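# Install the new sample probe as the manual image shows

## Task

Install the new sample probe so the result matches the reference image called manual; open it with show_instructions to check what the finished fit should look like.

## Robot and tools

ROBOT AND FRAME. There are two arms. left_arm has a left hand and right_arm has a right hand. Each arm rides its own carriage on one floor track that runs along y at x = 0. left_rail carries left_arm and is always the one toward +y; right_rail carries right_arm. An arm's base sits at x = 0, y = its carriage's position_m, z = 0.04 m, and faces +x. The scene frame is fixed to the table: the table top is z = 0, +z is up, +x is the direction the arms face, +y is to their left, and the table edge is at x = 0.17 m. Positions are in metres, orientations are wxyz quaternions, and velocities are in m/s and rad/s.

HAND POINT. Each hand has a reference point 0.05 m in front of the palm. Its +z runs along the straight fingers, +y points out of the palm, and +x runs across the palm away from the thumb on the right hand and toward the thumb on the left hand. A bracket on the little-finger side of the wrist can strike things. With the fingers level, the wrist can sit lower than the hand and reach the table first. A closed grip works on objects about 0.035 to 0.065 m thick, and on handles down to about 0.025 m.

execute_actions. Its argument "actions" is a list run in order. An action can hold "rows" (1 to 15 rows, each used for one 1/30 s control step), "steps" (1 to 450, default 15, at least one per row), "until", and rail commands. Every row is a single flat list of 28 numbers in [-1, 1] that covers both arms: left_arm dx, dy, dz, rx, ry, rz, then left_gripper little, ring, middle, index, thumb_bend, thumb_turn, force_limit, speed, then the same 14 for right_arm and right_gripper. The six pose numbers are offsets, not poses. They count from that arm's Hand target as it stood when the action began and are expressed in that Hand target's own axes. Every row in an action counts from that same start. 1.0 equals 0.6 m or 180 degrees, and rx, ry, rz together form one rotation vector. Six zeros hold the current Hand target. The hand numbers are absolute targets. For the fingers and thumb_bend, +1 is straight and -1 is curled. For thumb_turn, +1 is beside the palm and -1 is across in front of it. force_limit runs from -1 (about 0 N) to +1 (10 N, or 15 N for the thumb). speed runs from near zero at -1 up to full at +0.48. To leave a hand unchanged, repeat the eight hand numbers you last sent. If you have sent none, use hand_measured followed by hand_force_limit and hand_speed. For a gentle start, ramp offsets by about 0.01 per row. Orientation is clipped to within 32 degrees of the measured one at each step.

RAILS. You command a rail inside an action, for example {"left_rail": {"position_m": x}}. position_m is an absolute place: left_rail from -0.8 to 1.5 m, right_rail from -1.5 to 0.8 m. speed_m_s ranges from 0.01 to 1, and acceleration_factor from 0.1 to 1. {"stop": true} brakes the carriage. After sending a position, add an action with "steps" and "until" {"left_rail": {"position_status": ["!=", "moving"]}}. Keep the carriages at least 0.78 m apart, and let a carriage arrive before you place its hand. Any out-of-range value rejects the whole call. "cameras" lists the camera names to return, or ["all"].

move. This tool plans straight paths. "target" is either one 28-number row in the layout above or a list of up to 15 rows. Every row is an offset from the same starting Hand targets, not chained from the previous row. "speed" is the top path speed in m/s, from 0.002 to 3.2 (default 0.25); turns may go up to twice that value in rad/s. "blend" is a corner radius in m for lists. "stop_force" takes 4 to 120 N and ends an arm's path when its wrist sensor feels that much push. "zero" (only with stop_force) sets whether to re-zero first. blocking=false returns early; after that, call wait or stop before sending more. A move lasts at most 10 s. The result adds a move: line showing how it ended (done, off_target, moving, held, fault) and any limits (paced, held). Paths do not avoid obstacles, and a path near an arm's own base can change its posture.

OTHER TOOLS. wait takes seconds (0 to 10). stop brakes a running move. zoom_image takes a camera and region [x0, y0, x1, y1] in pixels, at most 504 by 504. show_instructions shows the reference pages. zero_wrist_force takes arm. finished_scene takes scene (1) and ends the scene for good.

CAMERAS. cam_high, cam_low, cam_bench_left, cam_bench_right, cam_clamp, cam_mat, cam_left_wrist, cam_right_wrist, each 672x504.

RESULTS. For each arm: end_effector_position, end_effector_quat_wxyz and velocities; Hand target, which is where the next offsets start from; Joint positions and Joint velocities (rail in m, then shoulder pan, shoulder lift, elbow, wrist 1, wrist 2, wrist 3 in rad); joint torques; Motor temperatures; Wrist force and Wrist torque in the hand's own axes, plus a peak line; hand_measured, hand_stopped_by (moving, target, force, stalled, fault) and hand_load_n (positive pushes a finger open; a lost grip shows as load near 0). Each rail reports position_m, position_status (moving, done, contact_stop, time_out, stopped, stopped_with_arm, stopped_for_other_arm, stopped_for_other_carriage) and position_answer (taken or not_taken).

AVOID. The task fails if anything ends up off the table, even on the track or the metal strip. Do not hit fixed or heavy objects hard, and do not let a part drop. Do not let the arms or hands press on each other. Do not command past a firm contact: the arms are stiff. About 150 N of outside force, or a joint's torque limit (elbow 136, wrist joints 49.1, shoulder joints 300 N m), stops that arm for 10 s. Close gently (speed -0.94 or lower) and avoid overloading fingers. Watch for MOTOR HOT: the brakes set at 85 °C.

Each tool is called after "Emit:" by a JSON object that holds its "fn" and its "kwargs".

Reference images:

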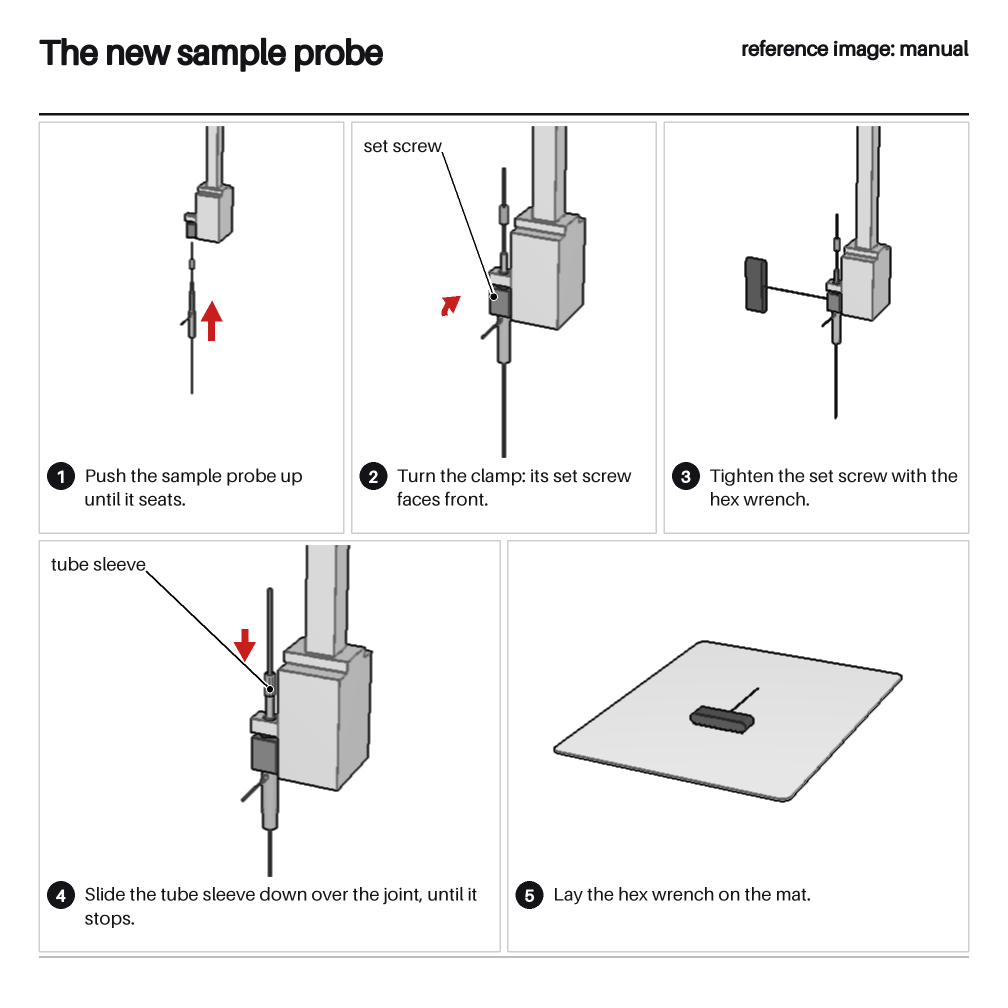

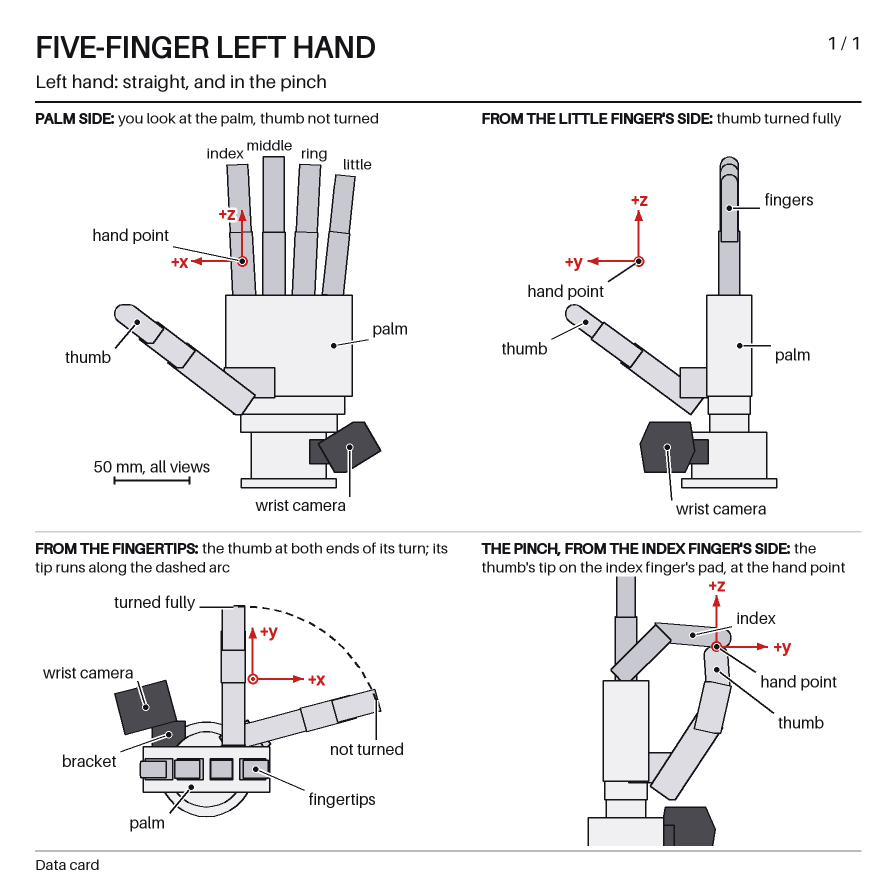

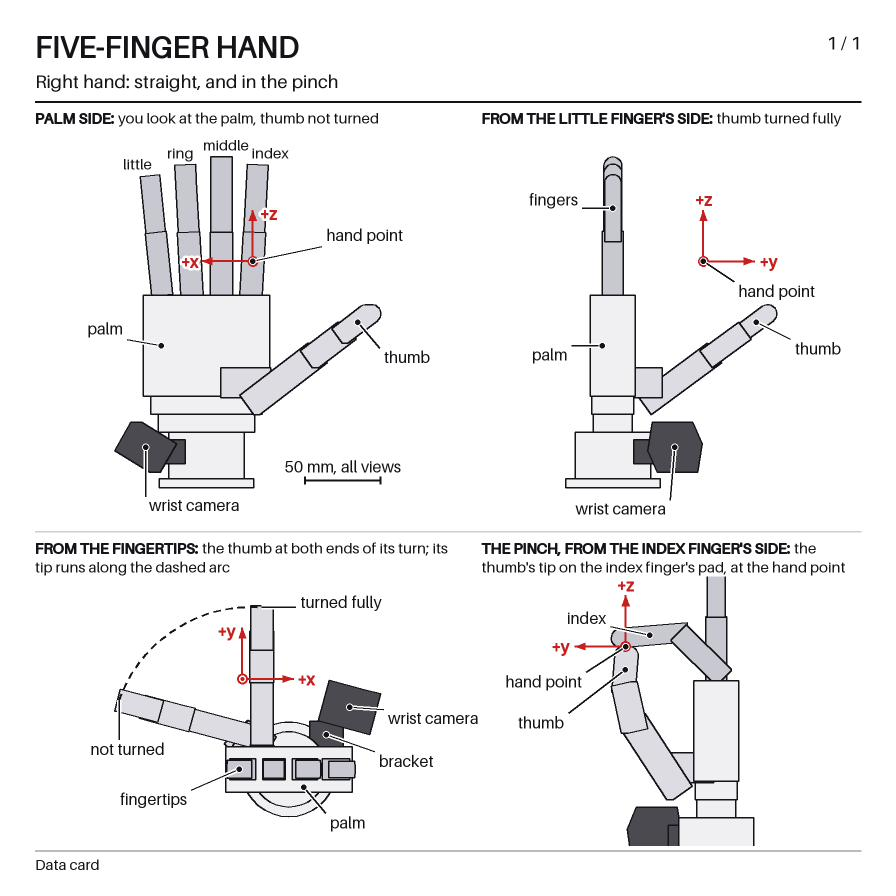

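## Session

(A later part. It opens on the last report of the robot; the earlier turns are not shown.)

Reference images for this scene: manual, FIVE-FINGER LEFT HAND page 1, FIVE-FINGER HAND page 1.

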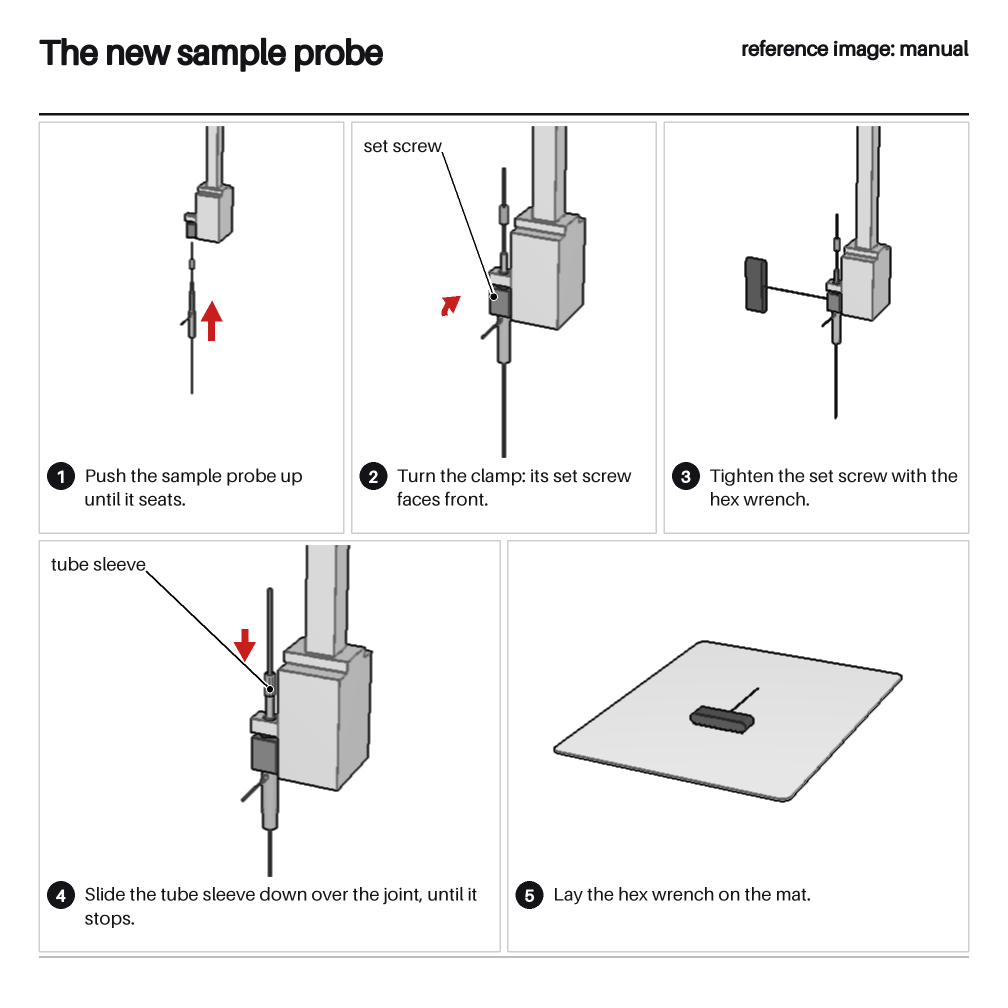

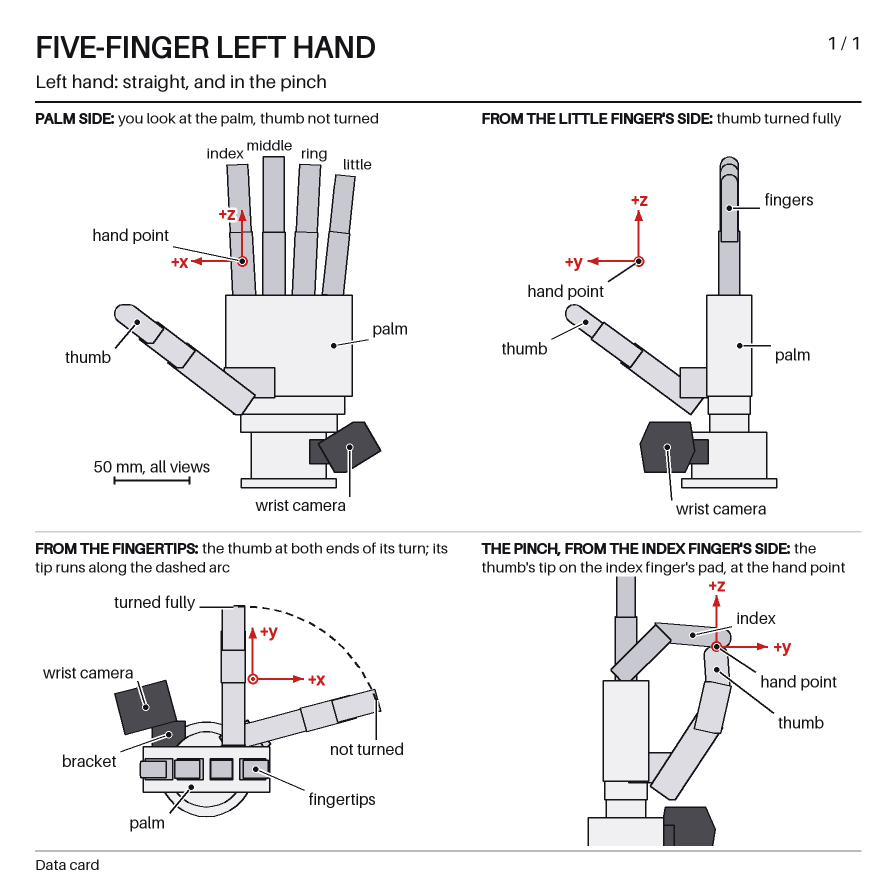

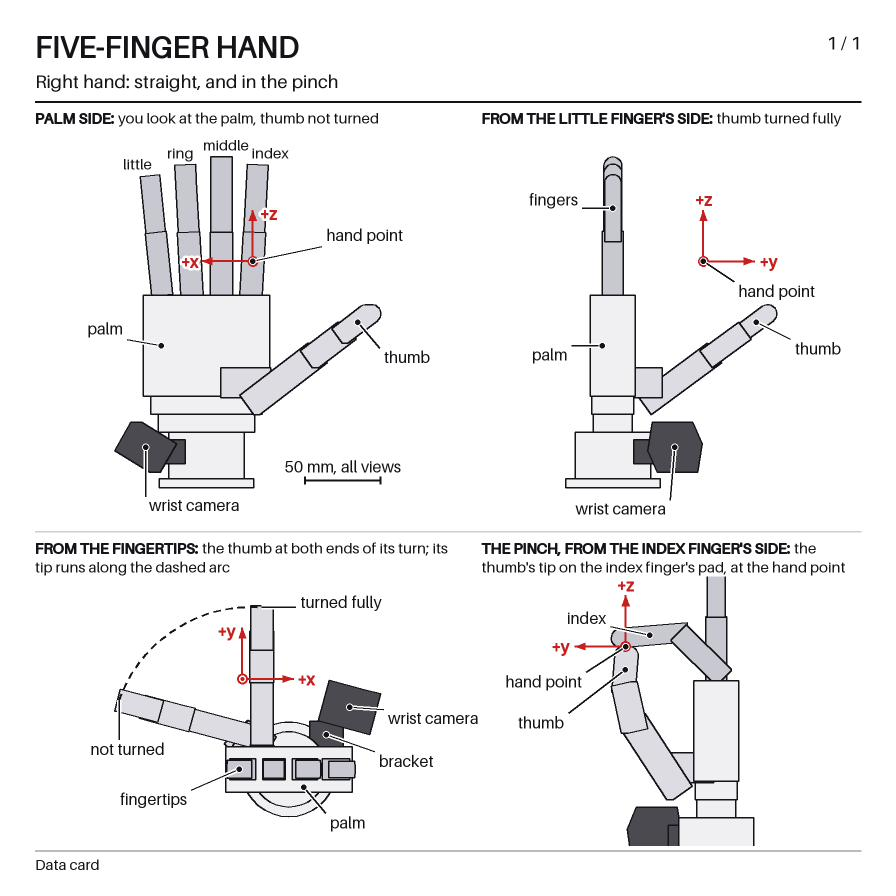

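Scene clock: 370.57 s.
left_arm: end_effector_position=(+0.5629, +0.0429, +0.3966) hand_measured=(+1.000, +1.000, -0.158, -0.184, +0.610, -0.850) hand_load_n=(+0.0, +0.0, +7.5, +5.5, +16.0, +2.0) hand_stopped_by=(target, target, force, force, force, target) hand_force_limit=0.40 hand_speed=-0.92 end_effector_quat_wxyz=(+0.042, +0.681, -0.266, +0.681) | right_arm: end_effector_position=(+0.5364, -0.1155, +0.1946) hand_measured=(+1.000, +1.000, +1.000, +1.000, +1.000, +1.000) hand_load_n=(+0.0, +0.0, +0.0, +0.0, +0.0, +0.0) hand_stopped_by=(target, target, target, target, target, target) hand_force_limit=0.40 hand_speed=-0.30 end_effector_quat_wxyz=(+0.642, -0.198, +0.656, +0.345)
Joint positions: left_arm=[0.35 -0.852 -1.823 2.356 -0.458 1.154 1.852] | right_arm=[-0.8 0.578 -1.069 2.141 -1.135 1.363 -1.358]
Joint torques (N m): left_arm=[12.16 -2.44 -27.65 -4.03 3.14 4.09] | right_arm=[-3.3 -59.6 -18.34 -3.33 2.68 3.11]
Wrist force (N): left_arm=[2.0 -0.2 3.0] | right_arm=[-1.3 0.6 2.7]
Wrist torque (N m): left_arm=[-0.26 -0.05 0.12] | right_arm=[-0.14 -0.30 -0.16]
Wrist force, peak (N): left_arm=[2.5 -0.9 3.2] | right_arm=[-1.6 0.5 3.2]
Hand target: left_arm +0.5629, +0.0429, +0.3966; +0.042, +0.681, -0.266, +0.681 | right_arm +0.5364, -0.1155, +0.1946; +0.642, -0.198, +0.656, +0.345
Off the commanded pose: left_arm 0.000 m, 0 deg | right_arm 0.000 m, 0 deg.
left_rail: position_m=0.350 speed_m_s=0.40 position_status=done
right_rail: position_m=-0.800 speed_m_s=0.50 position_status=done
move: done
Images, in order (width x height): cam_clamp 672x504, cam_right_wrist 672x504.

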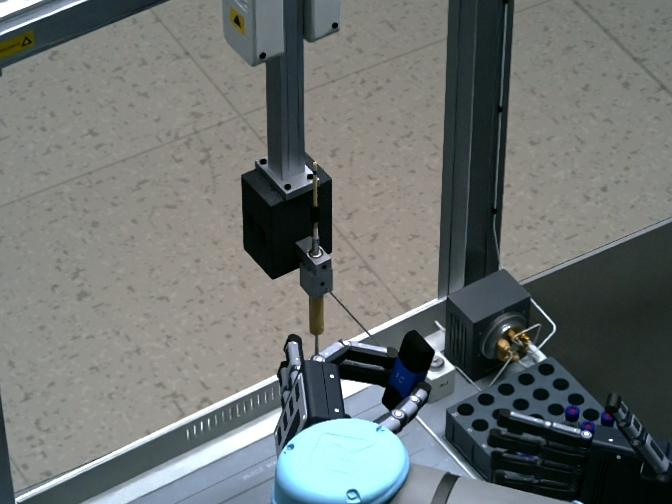

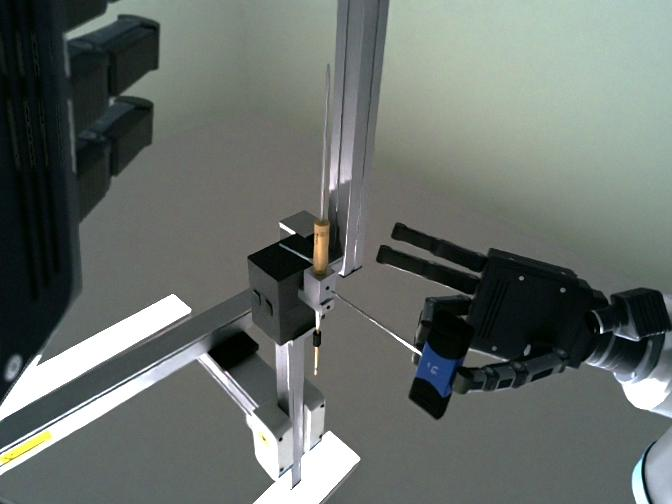

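Emit:
{"fn": "zoom_image", "kwargs": {"camera": "cam_clamp", "region": [300, 265, 350, 315]}}

Emit:
{"fn": "zoom_image", "kwargs": {"camera": "cam_right_wrist", "region": [300, 260, 360, 320]}}

Emit:
{"fn": "zoom_image", "kwargs": {"camera": "cam_clamp", "region": [300, 230, 420, 350]}}

Emit:
{"fn": "zoom_image", "kwargs": {"camera": "cam_right_wrist", "region": [290, 250, 430, 390]}}

Scaled by 10.080 from the camera's 672x504 image, which has a finer 960x720 frame.

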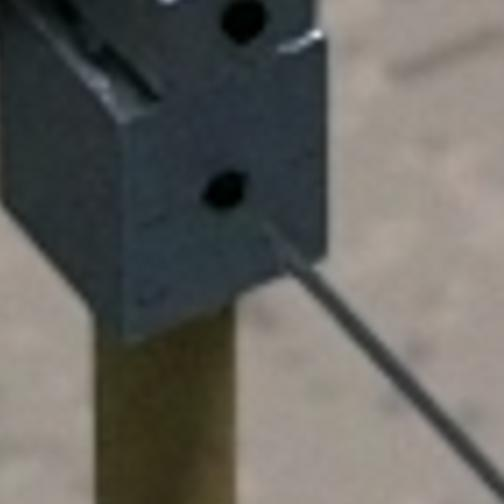

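Scaled by 8.400 from the camera's 672x504 image, which has a finer 960x720 frame.

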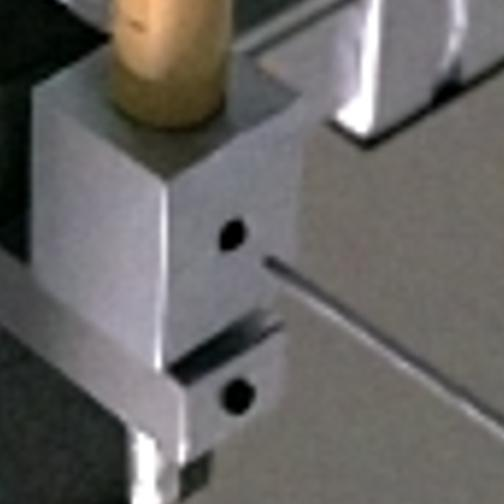

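Scaled by 4.200 from the camera's 672x504 image, which has a finer 960x720 frame.

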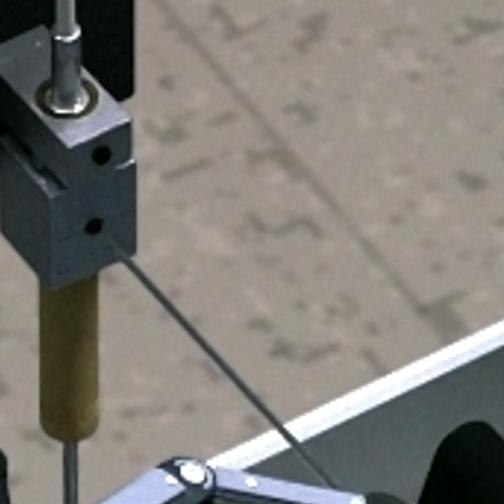

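Scaled by 3.600 from the camera's 672x504 image, which has a finer 960x720 frame.

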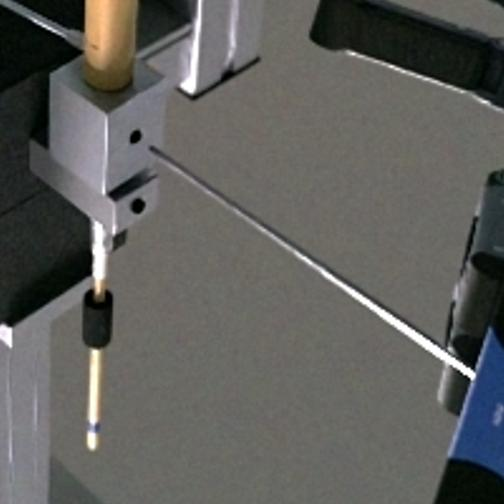

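Emit:
{"fn": "execute_actions", "kwargs": {"actions": []}}

Scene clock: 371.07 s.
left_arm: end_effector_position=(+0.5629, +0.0429, +0.3966) hand_measured=(+1.000, +1.000, -0.158, -0.184, +0.610, -0.850) hand_load_n=(+0.0, +0.0, +7.5, +5.5, +16.0, +2.0) hand_stopped_by=(target, target, force, force, force, target) hand_force_limit=0.40 hand_speed=-0.92 end_effector_quat_wxyz=(+0.042, +0.681, -0.266, +0.681) | right_arm: end_effector_position=(+0.5364, -0.1155, +0.1946) hand_measured=(+1.000, +1.000, +1.000, +1.000, +1.000, +1.000) hand_load_n=(+0.0, +0.0, +0.0, +0.0, +0.0, +0.0) hand_stopped_by=(target, target, target, target, target, target) hand_force_limit=0.40 hand_speed=-0.30 end_effector_quat_wxyz=(+0.642, -0.198, +0.656, +0.345)
Joint positions: left_arm=[0.35 -0.852 -1.823 2.356 -0.458 1.154 1.852] | right_arm=[-0.8 0.578 -1.069 2.141 -1.135 1.363 -1.358]
Joint velocities: within noise
Joint torques (N m): left_arm=[13.38 -2.18 -27.86 -3.82 3.11 3.85] | right_arm=[-3.2 -58.87 -19.35 -3.25 3.02 3.15]
Motor temperatures (°C): left_arm=[29 36 36 45 36 42] | right_arm=[34 36 30 41 31 40]
Wrist force (N): left_arm=[2.1 -0.4 3.2] | right_arm=[-1.3 0.2 3.1]
Wrist torque (N m): left_arm=[-0.30 -0.05 0.12] | right_arm=[-0.22 -0.31 -0.16]
Wrist force, peak (N): left_arm=[2.1 -0.4 3.2] | right_arm=[-1.6 0.4 3.1]
Hand target: left_arm +0.5629, +0.0429, +0.3966; +0.042, +0.681, -0.266, +0.681 | right_arm +0.5364, -0.1155, +0.1946; +0.642, -0.198, +0.656, +0.345
Off the commanded pose: left_arm 0.000 m, 0 deg | right_arm 0.000 m, 0 deg.
left_rail: position_m=0.350 speed_m_s=0.40 position_status=done
right_rail: position_m=-0.800 speed_m_s=0.50 position_status=done

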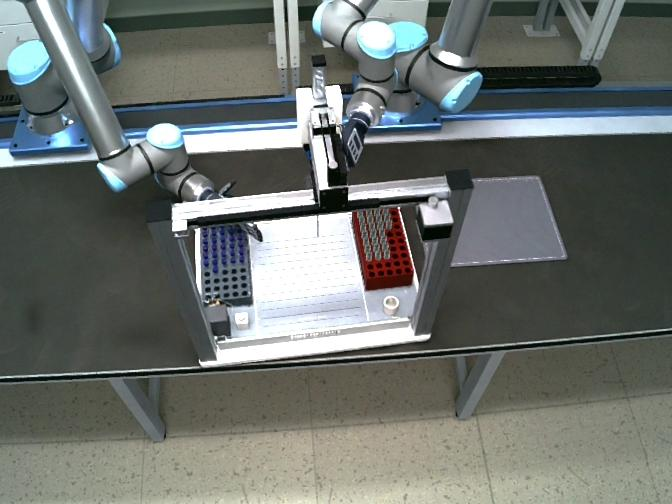

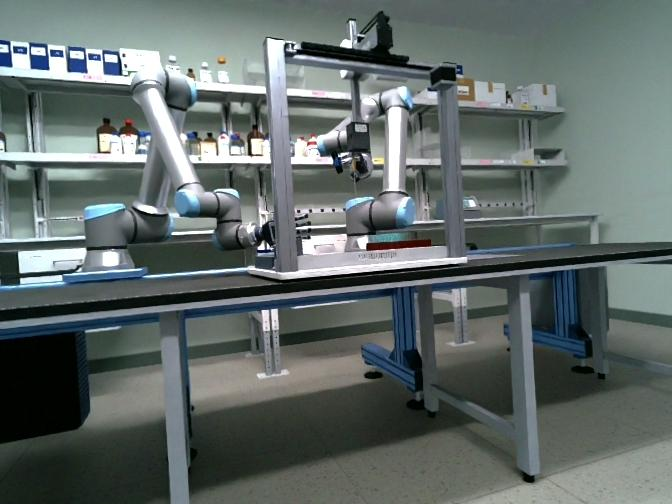

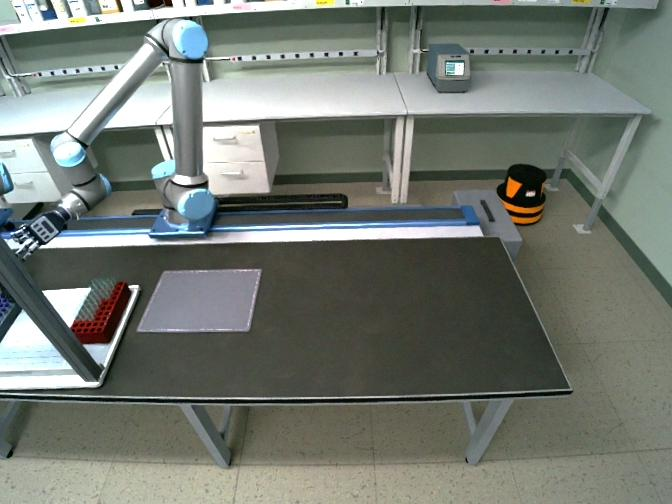

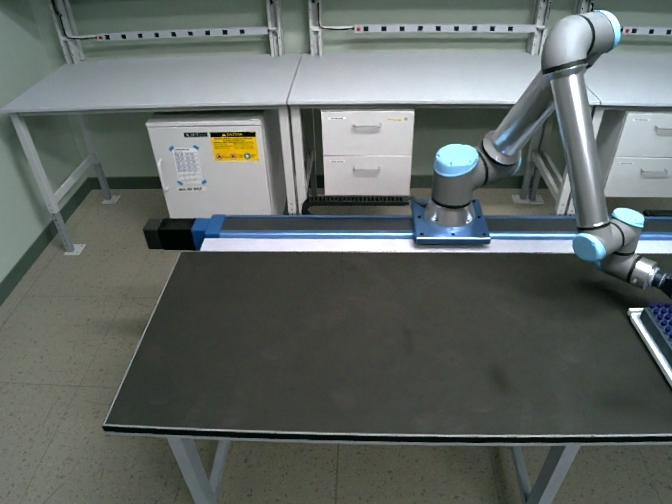

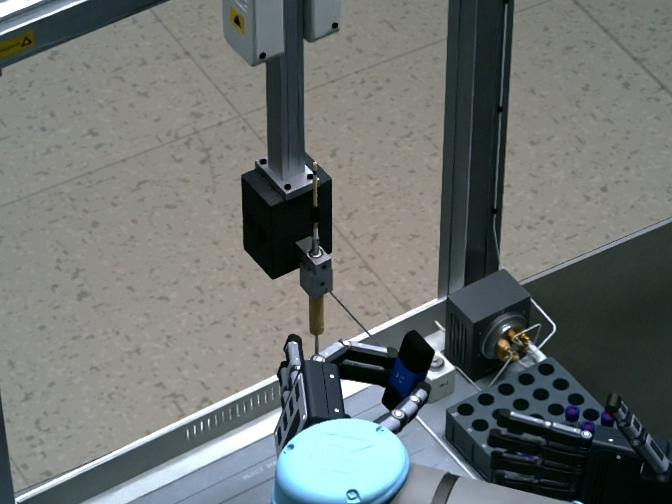

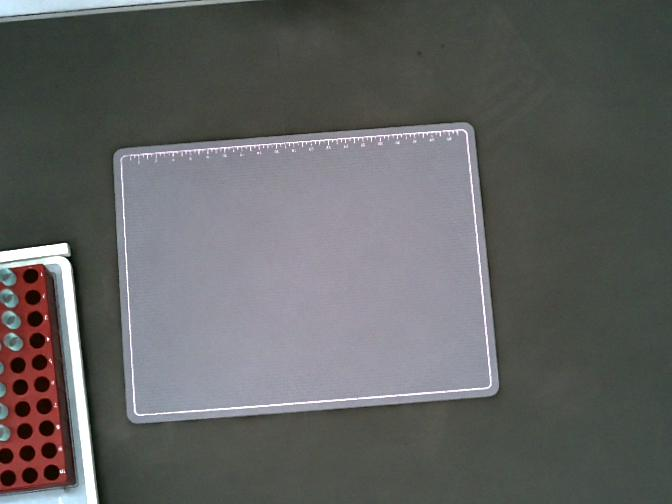

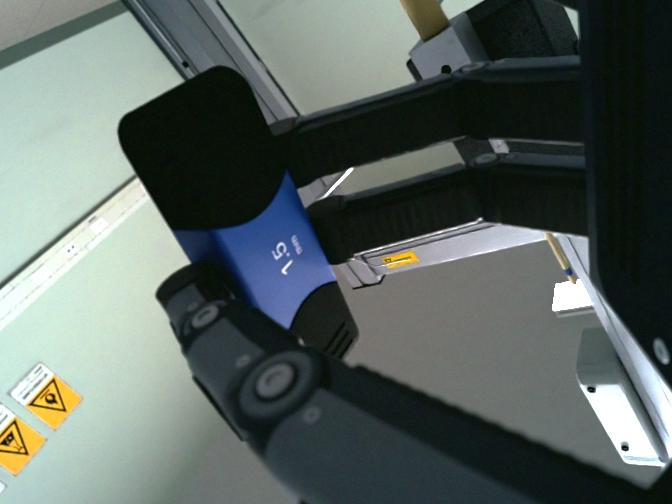

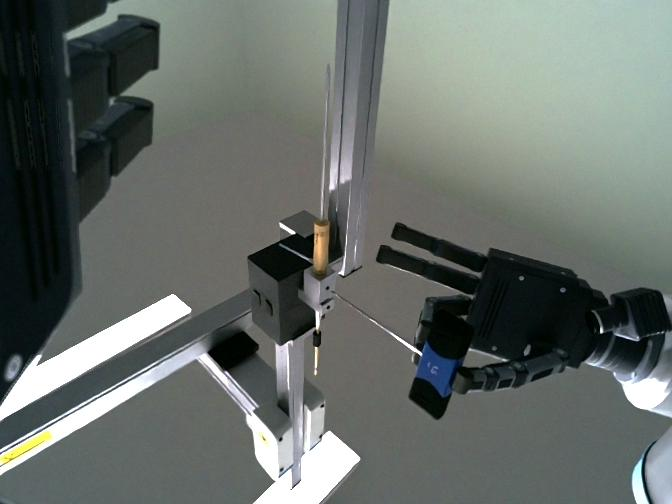

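Emit:
{"fn": "zoom_image", "kwargs": {"camera": "cam_high", "region": [300, 80, 380, 240]}}

Emit:
{"fn": "zoom_image", "kwargs": {"camera": "cam_low", "region": [320, 120, 400, 200]}}

Emit:
{"fn": "zoom_image", "kwargs": {"camera": "cam_left_wrist", "region": [300, 0, 600, 300]}}

Scaled by 3.150 from the camera's 672x504 image, which has a finer 960x720 frame.

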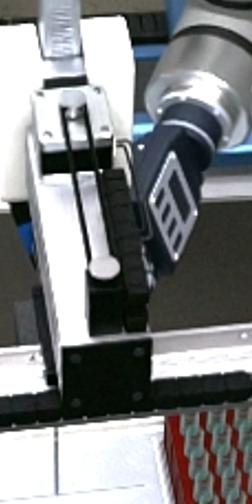

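Scaled by 6.300 from the camera's 672x504 image, which has a finer 960x720 frame.

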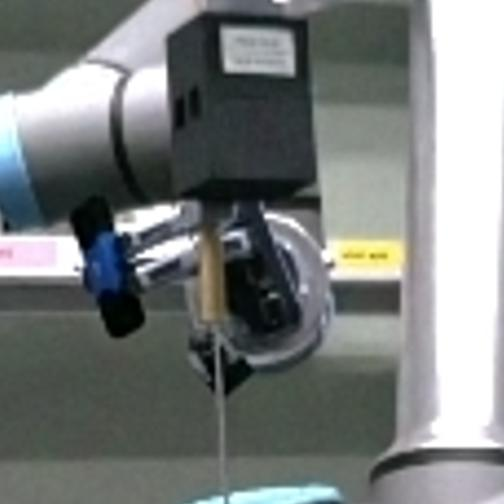

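Scaled by 1.680 from the camera's 672x504 image, which has a finer 960x720 frame.

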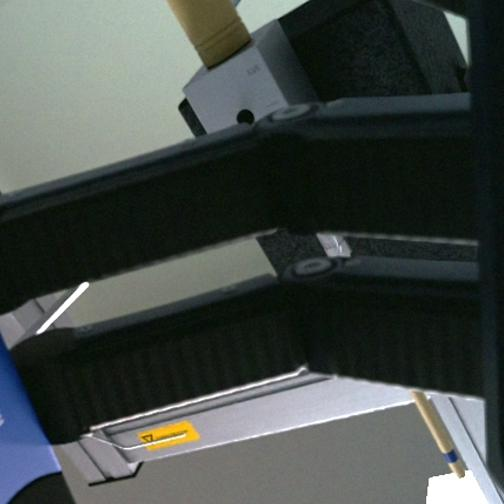

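Emit:
{"fn": "move", "kwargs": {"target": [-0.00071,-0.00356,0.00618,0,0,0,1,1,-0.6,-0.6,0.25,-0.85,0.4,-0.92,0,0,0,0,0,0,1,1,1,1,1,1,0.4,-0.3], "speed": 0.01, "stop_force": 4, "cameras": ["cam_clamp","cam_right_wrist"]}}

Emit:
{"fn": "zoom_image", "kwargs": {"camera": "cam_clamp", "region": [300, 265, 350, 315]}}

Emit:
{"fn": "zoom_image", "kwargs": {"camera": "cam_right_wrist", "region": [300, 260, 360, 320]}}

Scene clock: 373.43 s.
left_arm: end_effector_position=(+0.5671, +0.0433, +0.3966) hand_measured=(+1.000, +1.000, -0.158, -0.184, +0.610, -0.850) hand_load_n=(+0.0, +0.0, +7.5, +5.5, +16.0, +2.5) hand_stopped_by=(target, target, force, force, force, target) hand_force_limit=0.40 hand_speed=-0.92 end_effector_quat_wxyz=(+0.042, +0.681, -0.266, +0.681) | right_arm: end_effector_position=(+0.5364, -0.1155, +0.1946) hand_measured=(+1.000, +1.000, +1.000, +1.000, +1.000, +1.000) hand_load_n=(+0.0, +0.0, +0.0, +0.0, +0.0, +0.0) hand_stopped_by=(target, target, target, target, target, target) hand_force_limit=0.40 hand_speed=-0.30 end_effector_quat_wxyz=(+0.642, -0.198, +0.656, +0.345)
Joint positions: left_arm=[0.35 -0.842 -1.814 2.35 -0.461 1.165 1.853] | right_arm=[-0.8 0.578 -1.069 2.141 -1.135 1.363 -1.358]
Joint torques (N m): left_arm=[12.82 -1.47 -44.49 -4.04 3.12 4.07] | right_arm=[-2.14 -58.51 -18.47 -3.23 2.8 3.06]
Wrist force (N): left_arm=[1.8 -0.1 2.8] | right_arm=[-1.5 0.4 2.8]
Wrist torque (N m): left_arm=[-0.23 -0.02 0.10] | right_arm=[-0.17 -0.26 -0.17]
Wrist force, peak (N): left_arm=[2.2 -0.2 3.6] | right_arm=[-1.6 0.4 3.2]
Hand target: left_arm +0.5671, +0.0433, +0.3966; +0.042, +0.681, -0.266, +0.681 | right_arm +0.5364, -0.1155, +0.1946; +0.642, -0.198, +0.656, +0.345
Off the commanded pose: left_arm 0.000 m, 0 deg | right_arm 0.000 m, 0 deg.
left_rail: position_m=0.350 speed_m_s=0.40 position_status=done
right_rail: position_m=-0.800 speed_m_s=0.50 position_status=done
move: done
Images, in order (width x height): cam_clamp 672x504, cam_right_wrist 672x504.

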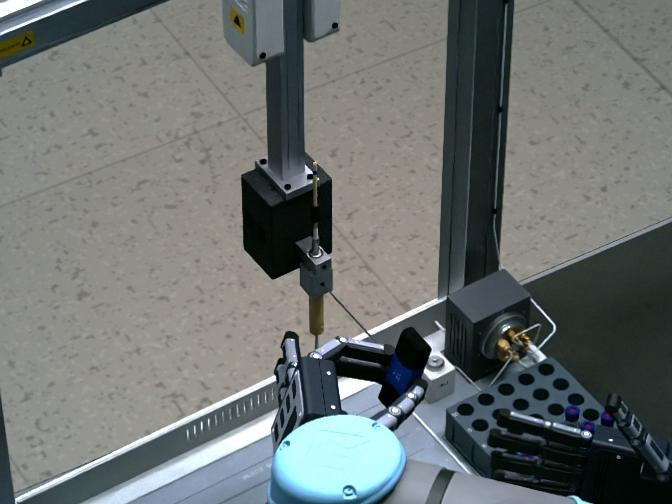

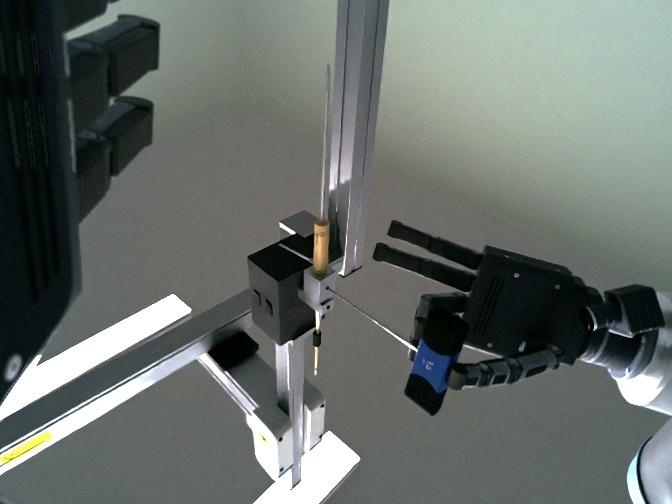

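Scaled by 10.080 from the camera's 672x504 image, which has a finer 960x720 frame.

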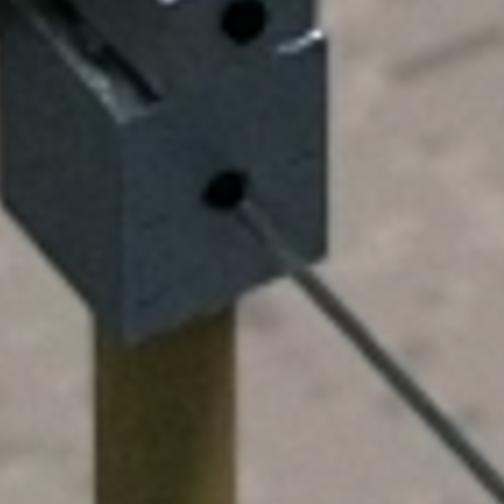

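Scaled by 8.400 from the camera's 672x504 image, which has a finer 960x720 frame.

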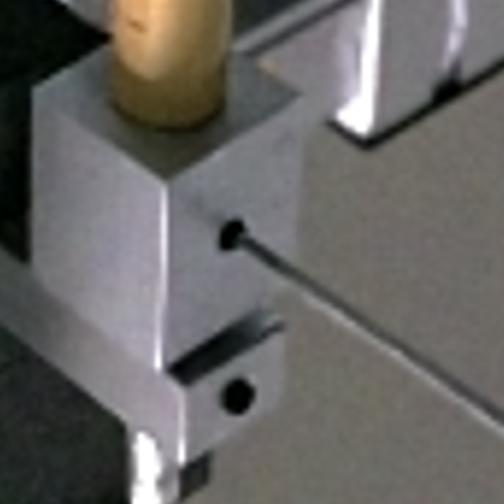

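Emit:
{"fn": "move", "kwargs": {"target": [-0.00003,-0.00164,0.002,0,0,0,1,1,-0.6,-0.6,0.25,-0.85,0.4,-0.92,0,0,0,0,0,0,1,1,1,1,1,1,0.4,-0.3], "speed": 0.005, "stop_force": 4, "cameras": ["cam_clamp","cam_right_wrist"]}}

Emit:
{"fn": "zoom_image", "kwargs": {"camera": "cam_clamp", "region": [300, 265, 350, 315]}}

Emit:
{"fn": "zoom_image", "kwargs": {"camera": "cam_right_wrist", "region": [300, 260, 360, 320]}}

Scene clock: 375.27 s.
left_arm: end_effector_position=(+0.5679, +0.0435, +0.3966) hand_measured=(+1.000, +1.000, -0.158, -0.184, +0.610, -0.850) hand_load_n=(+0.0, +0.0, +5.5, +3.5, +18.0, +1.5) hand_stopped_by=(target, target, force, force, force, target) hand_force_limit=0.40 hand_speed=-0.92 end_effector_quat_wxyz=(+0.042, +0.681, -0.266, +0.681) | right_arm: end_effector_position=(+0.5364, -0.1155, +0.1946) hand_measured=(+1.000, +1.000, +1.000, +1.000, +1.000, +1.000) hand_load_n=(+0.0, +0.0, +0.0, +0.0, +0.0, +0.0) hand_stopped_by=(target, target, target, target, target, target) hand_force_limit=0.40 hand_speed=-0.30 end_effector_quat_wxyz=(+0.642, -0.198, +0.656, +0.345)
Joint positions: left_arm=[0.35 -0.84 -1.813 2.349 -0.461 1.167 1.853] | right_arm=[-0.8 0.578 -1.069 2.141 -1.135 1.363 -1.358]
Joint torques (N m): left_arm=[-7.3 -30.14 -27.69 -2.16 -3.77 1.19] | right_arm=[-3.3 -59.05 -18.18 -3.26 2.67 2.96]
Wrist force (N): left_arm=[2.2 2.2 -1.6] | right_arm=[-1.5 0.6 2.8]
Wrist torque (N m): left_arm=[-0.38 -0.08 0.12] | right_arm=[-0.14 -0.27 -0.17]
Wrist force, peak (N): left_arm=[2.6 3.5 -2.5] | right_arm=[-1.6 0.2 3.1]
Hand target: left_arm +0.5679, +0.0435, +0.3966; +0.042, +0.681, -0.266, +0.681 (not the last commanded pose) | right_arm +0.5364, -0.1155, +0.1946; +0.642, -0.198, +0.656, +0.345
Off the commanded pose: left_arm 0.001 m, 0 deg | right_arm 0.000 m, 0 deg.
left_rail: position_m=0.350 speed_m_s=0.40 position_status=done
right_rail: position_m=-0.800 speed_m_s=0.50 position_status=done
move: contact (left_arm)
Images, in order (width x height): cam_clamp 672x504, cam_right_wrist 672x504.

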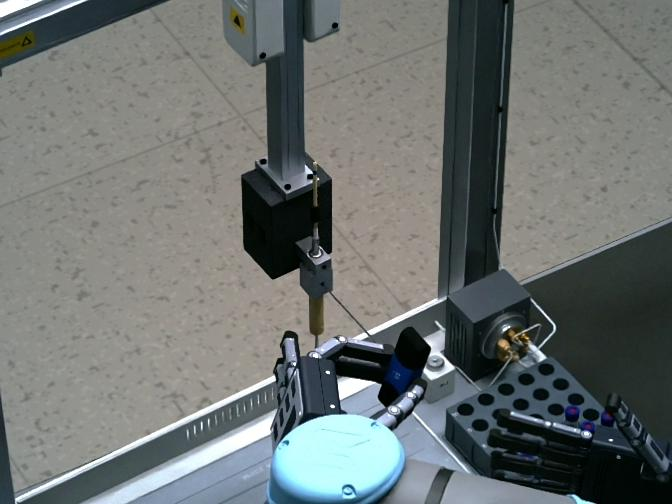

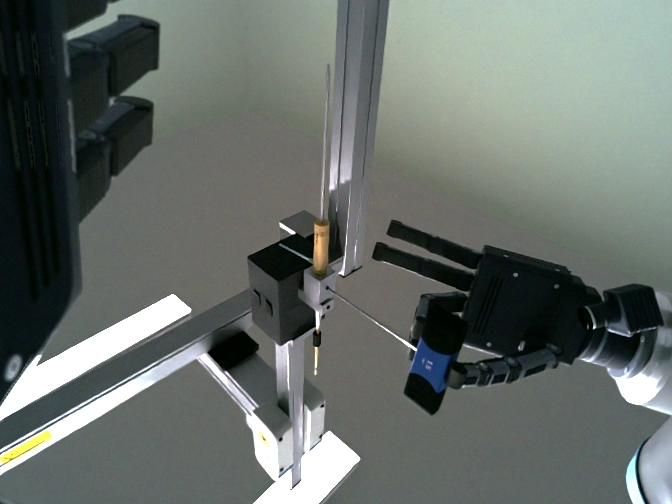

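Scaled by 10.080 from the camera's 672x504 image, which has a finer 960x720 frame.

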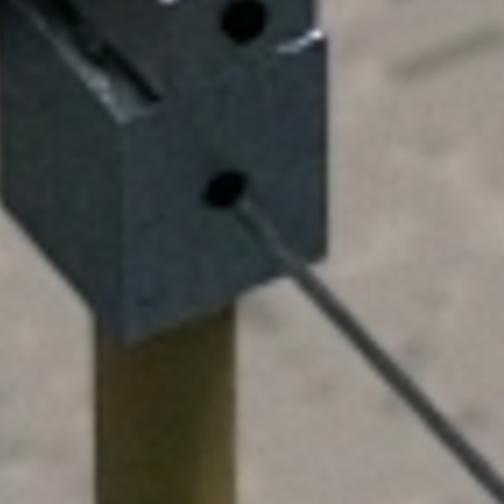

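Scaled by 8.400 from the camera's 672x504 image, which has a finer 960x720 frame.

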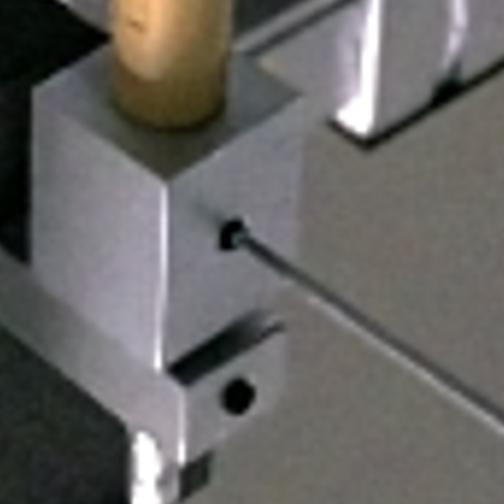

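Emit:
{"fn": "zoom_image", "kwargs": {"camera": "cam_clamp", "region": [314, 276, 332, 294]}}

Emit:
{"fn": "zoom_image", "kwargs": {"camera": "cam_right_wrist", "region": [318, 278, 338, 298]}}

Scaled by 28.000 from the camera's 672x504 image, which has a finer 960x720 frame.

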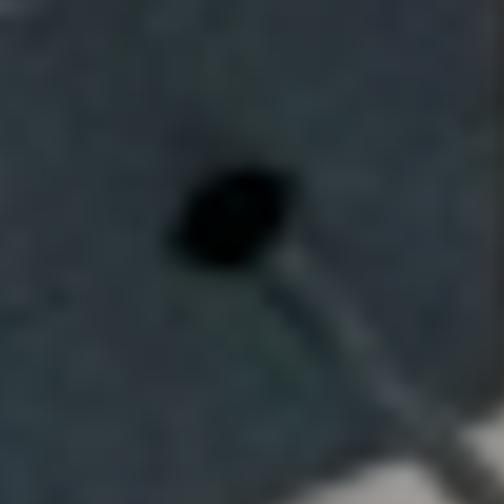

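Scaled by 25.200 from the camera's 672x504 image, which has a finer 960x720 frame.

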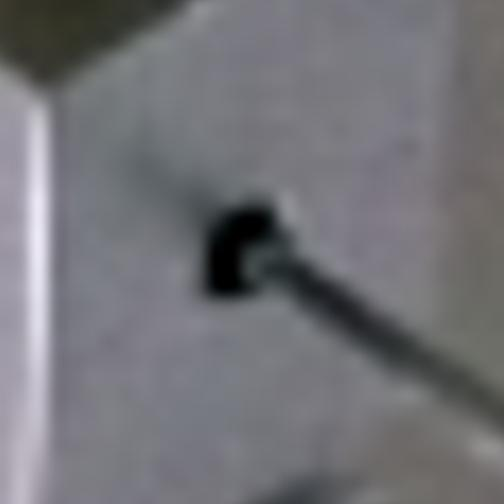

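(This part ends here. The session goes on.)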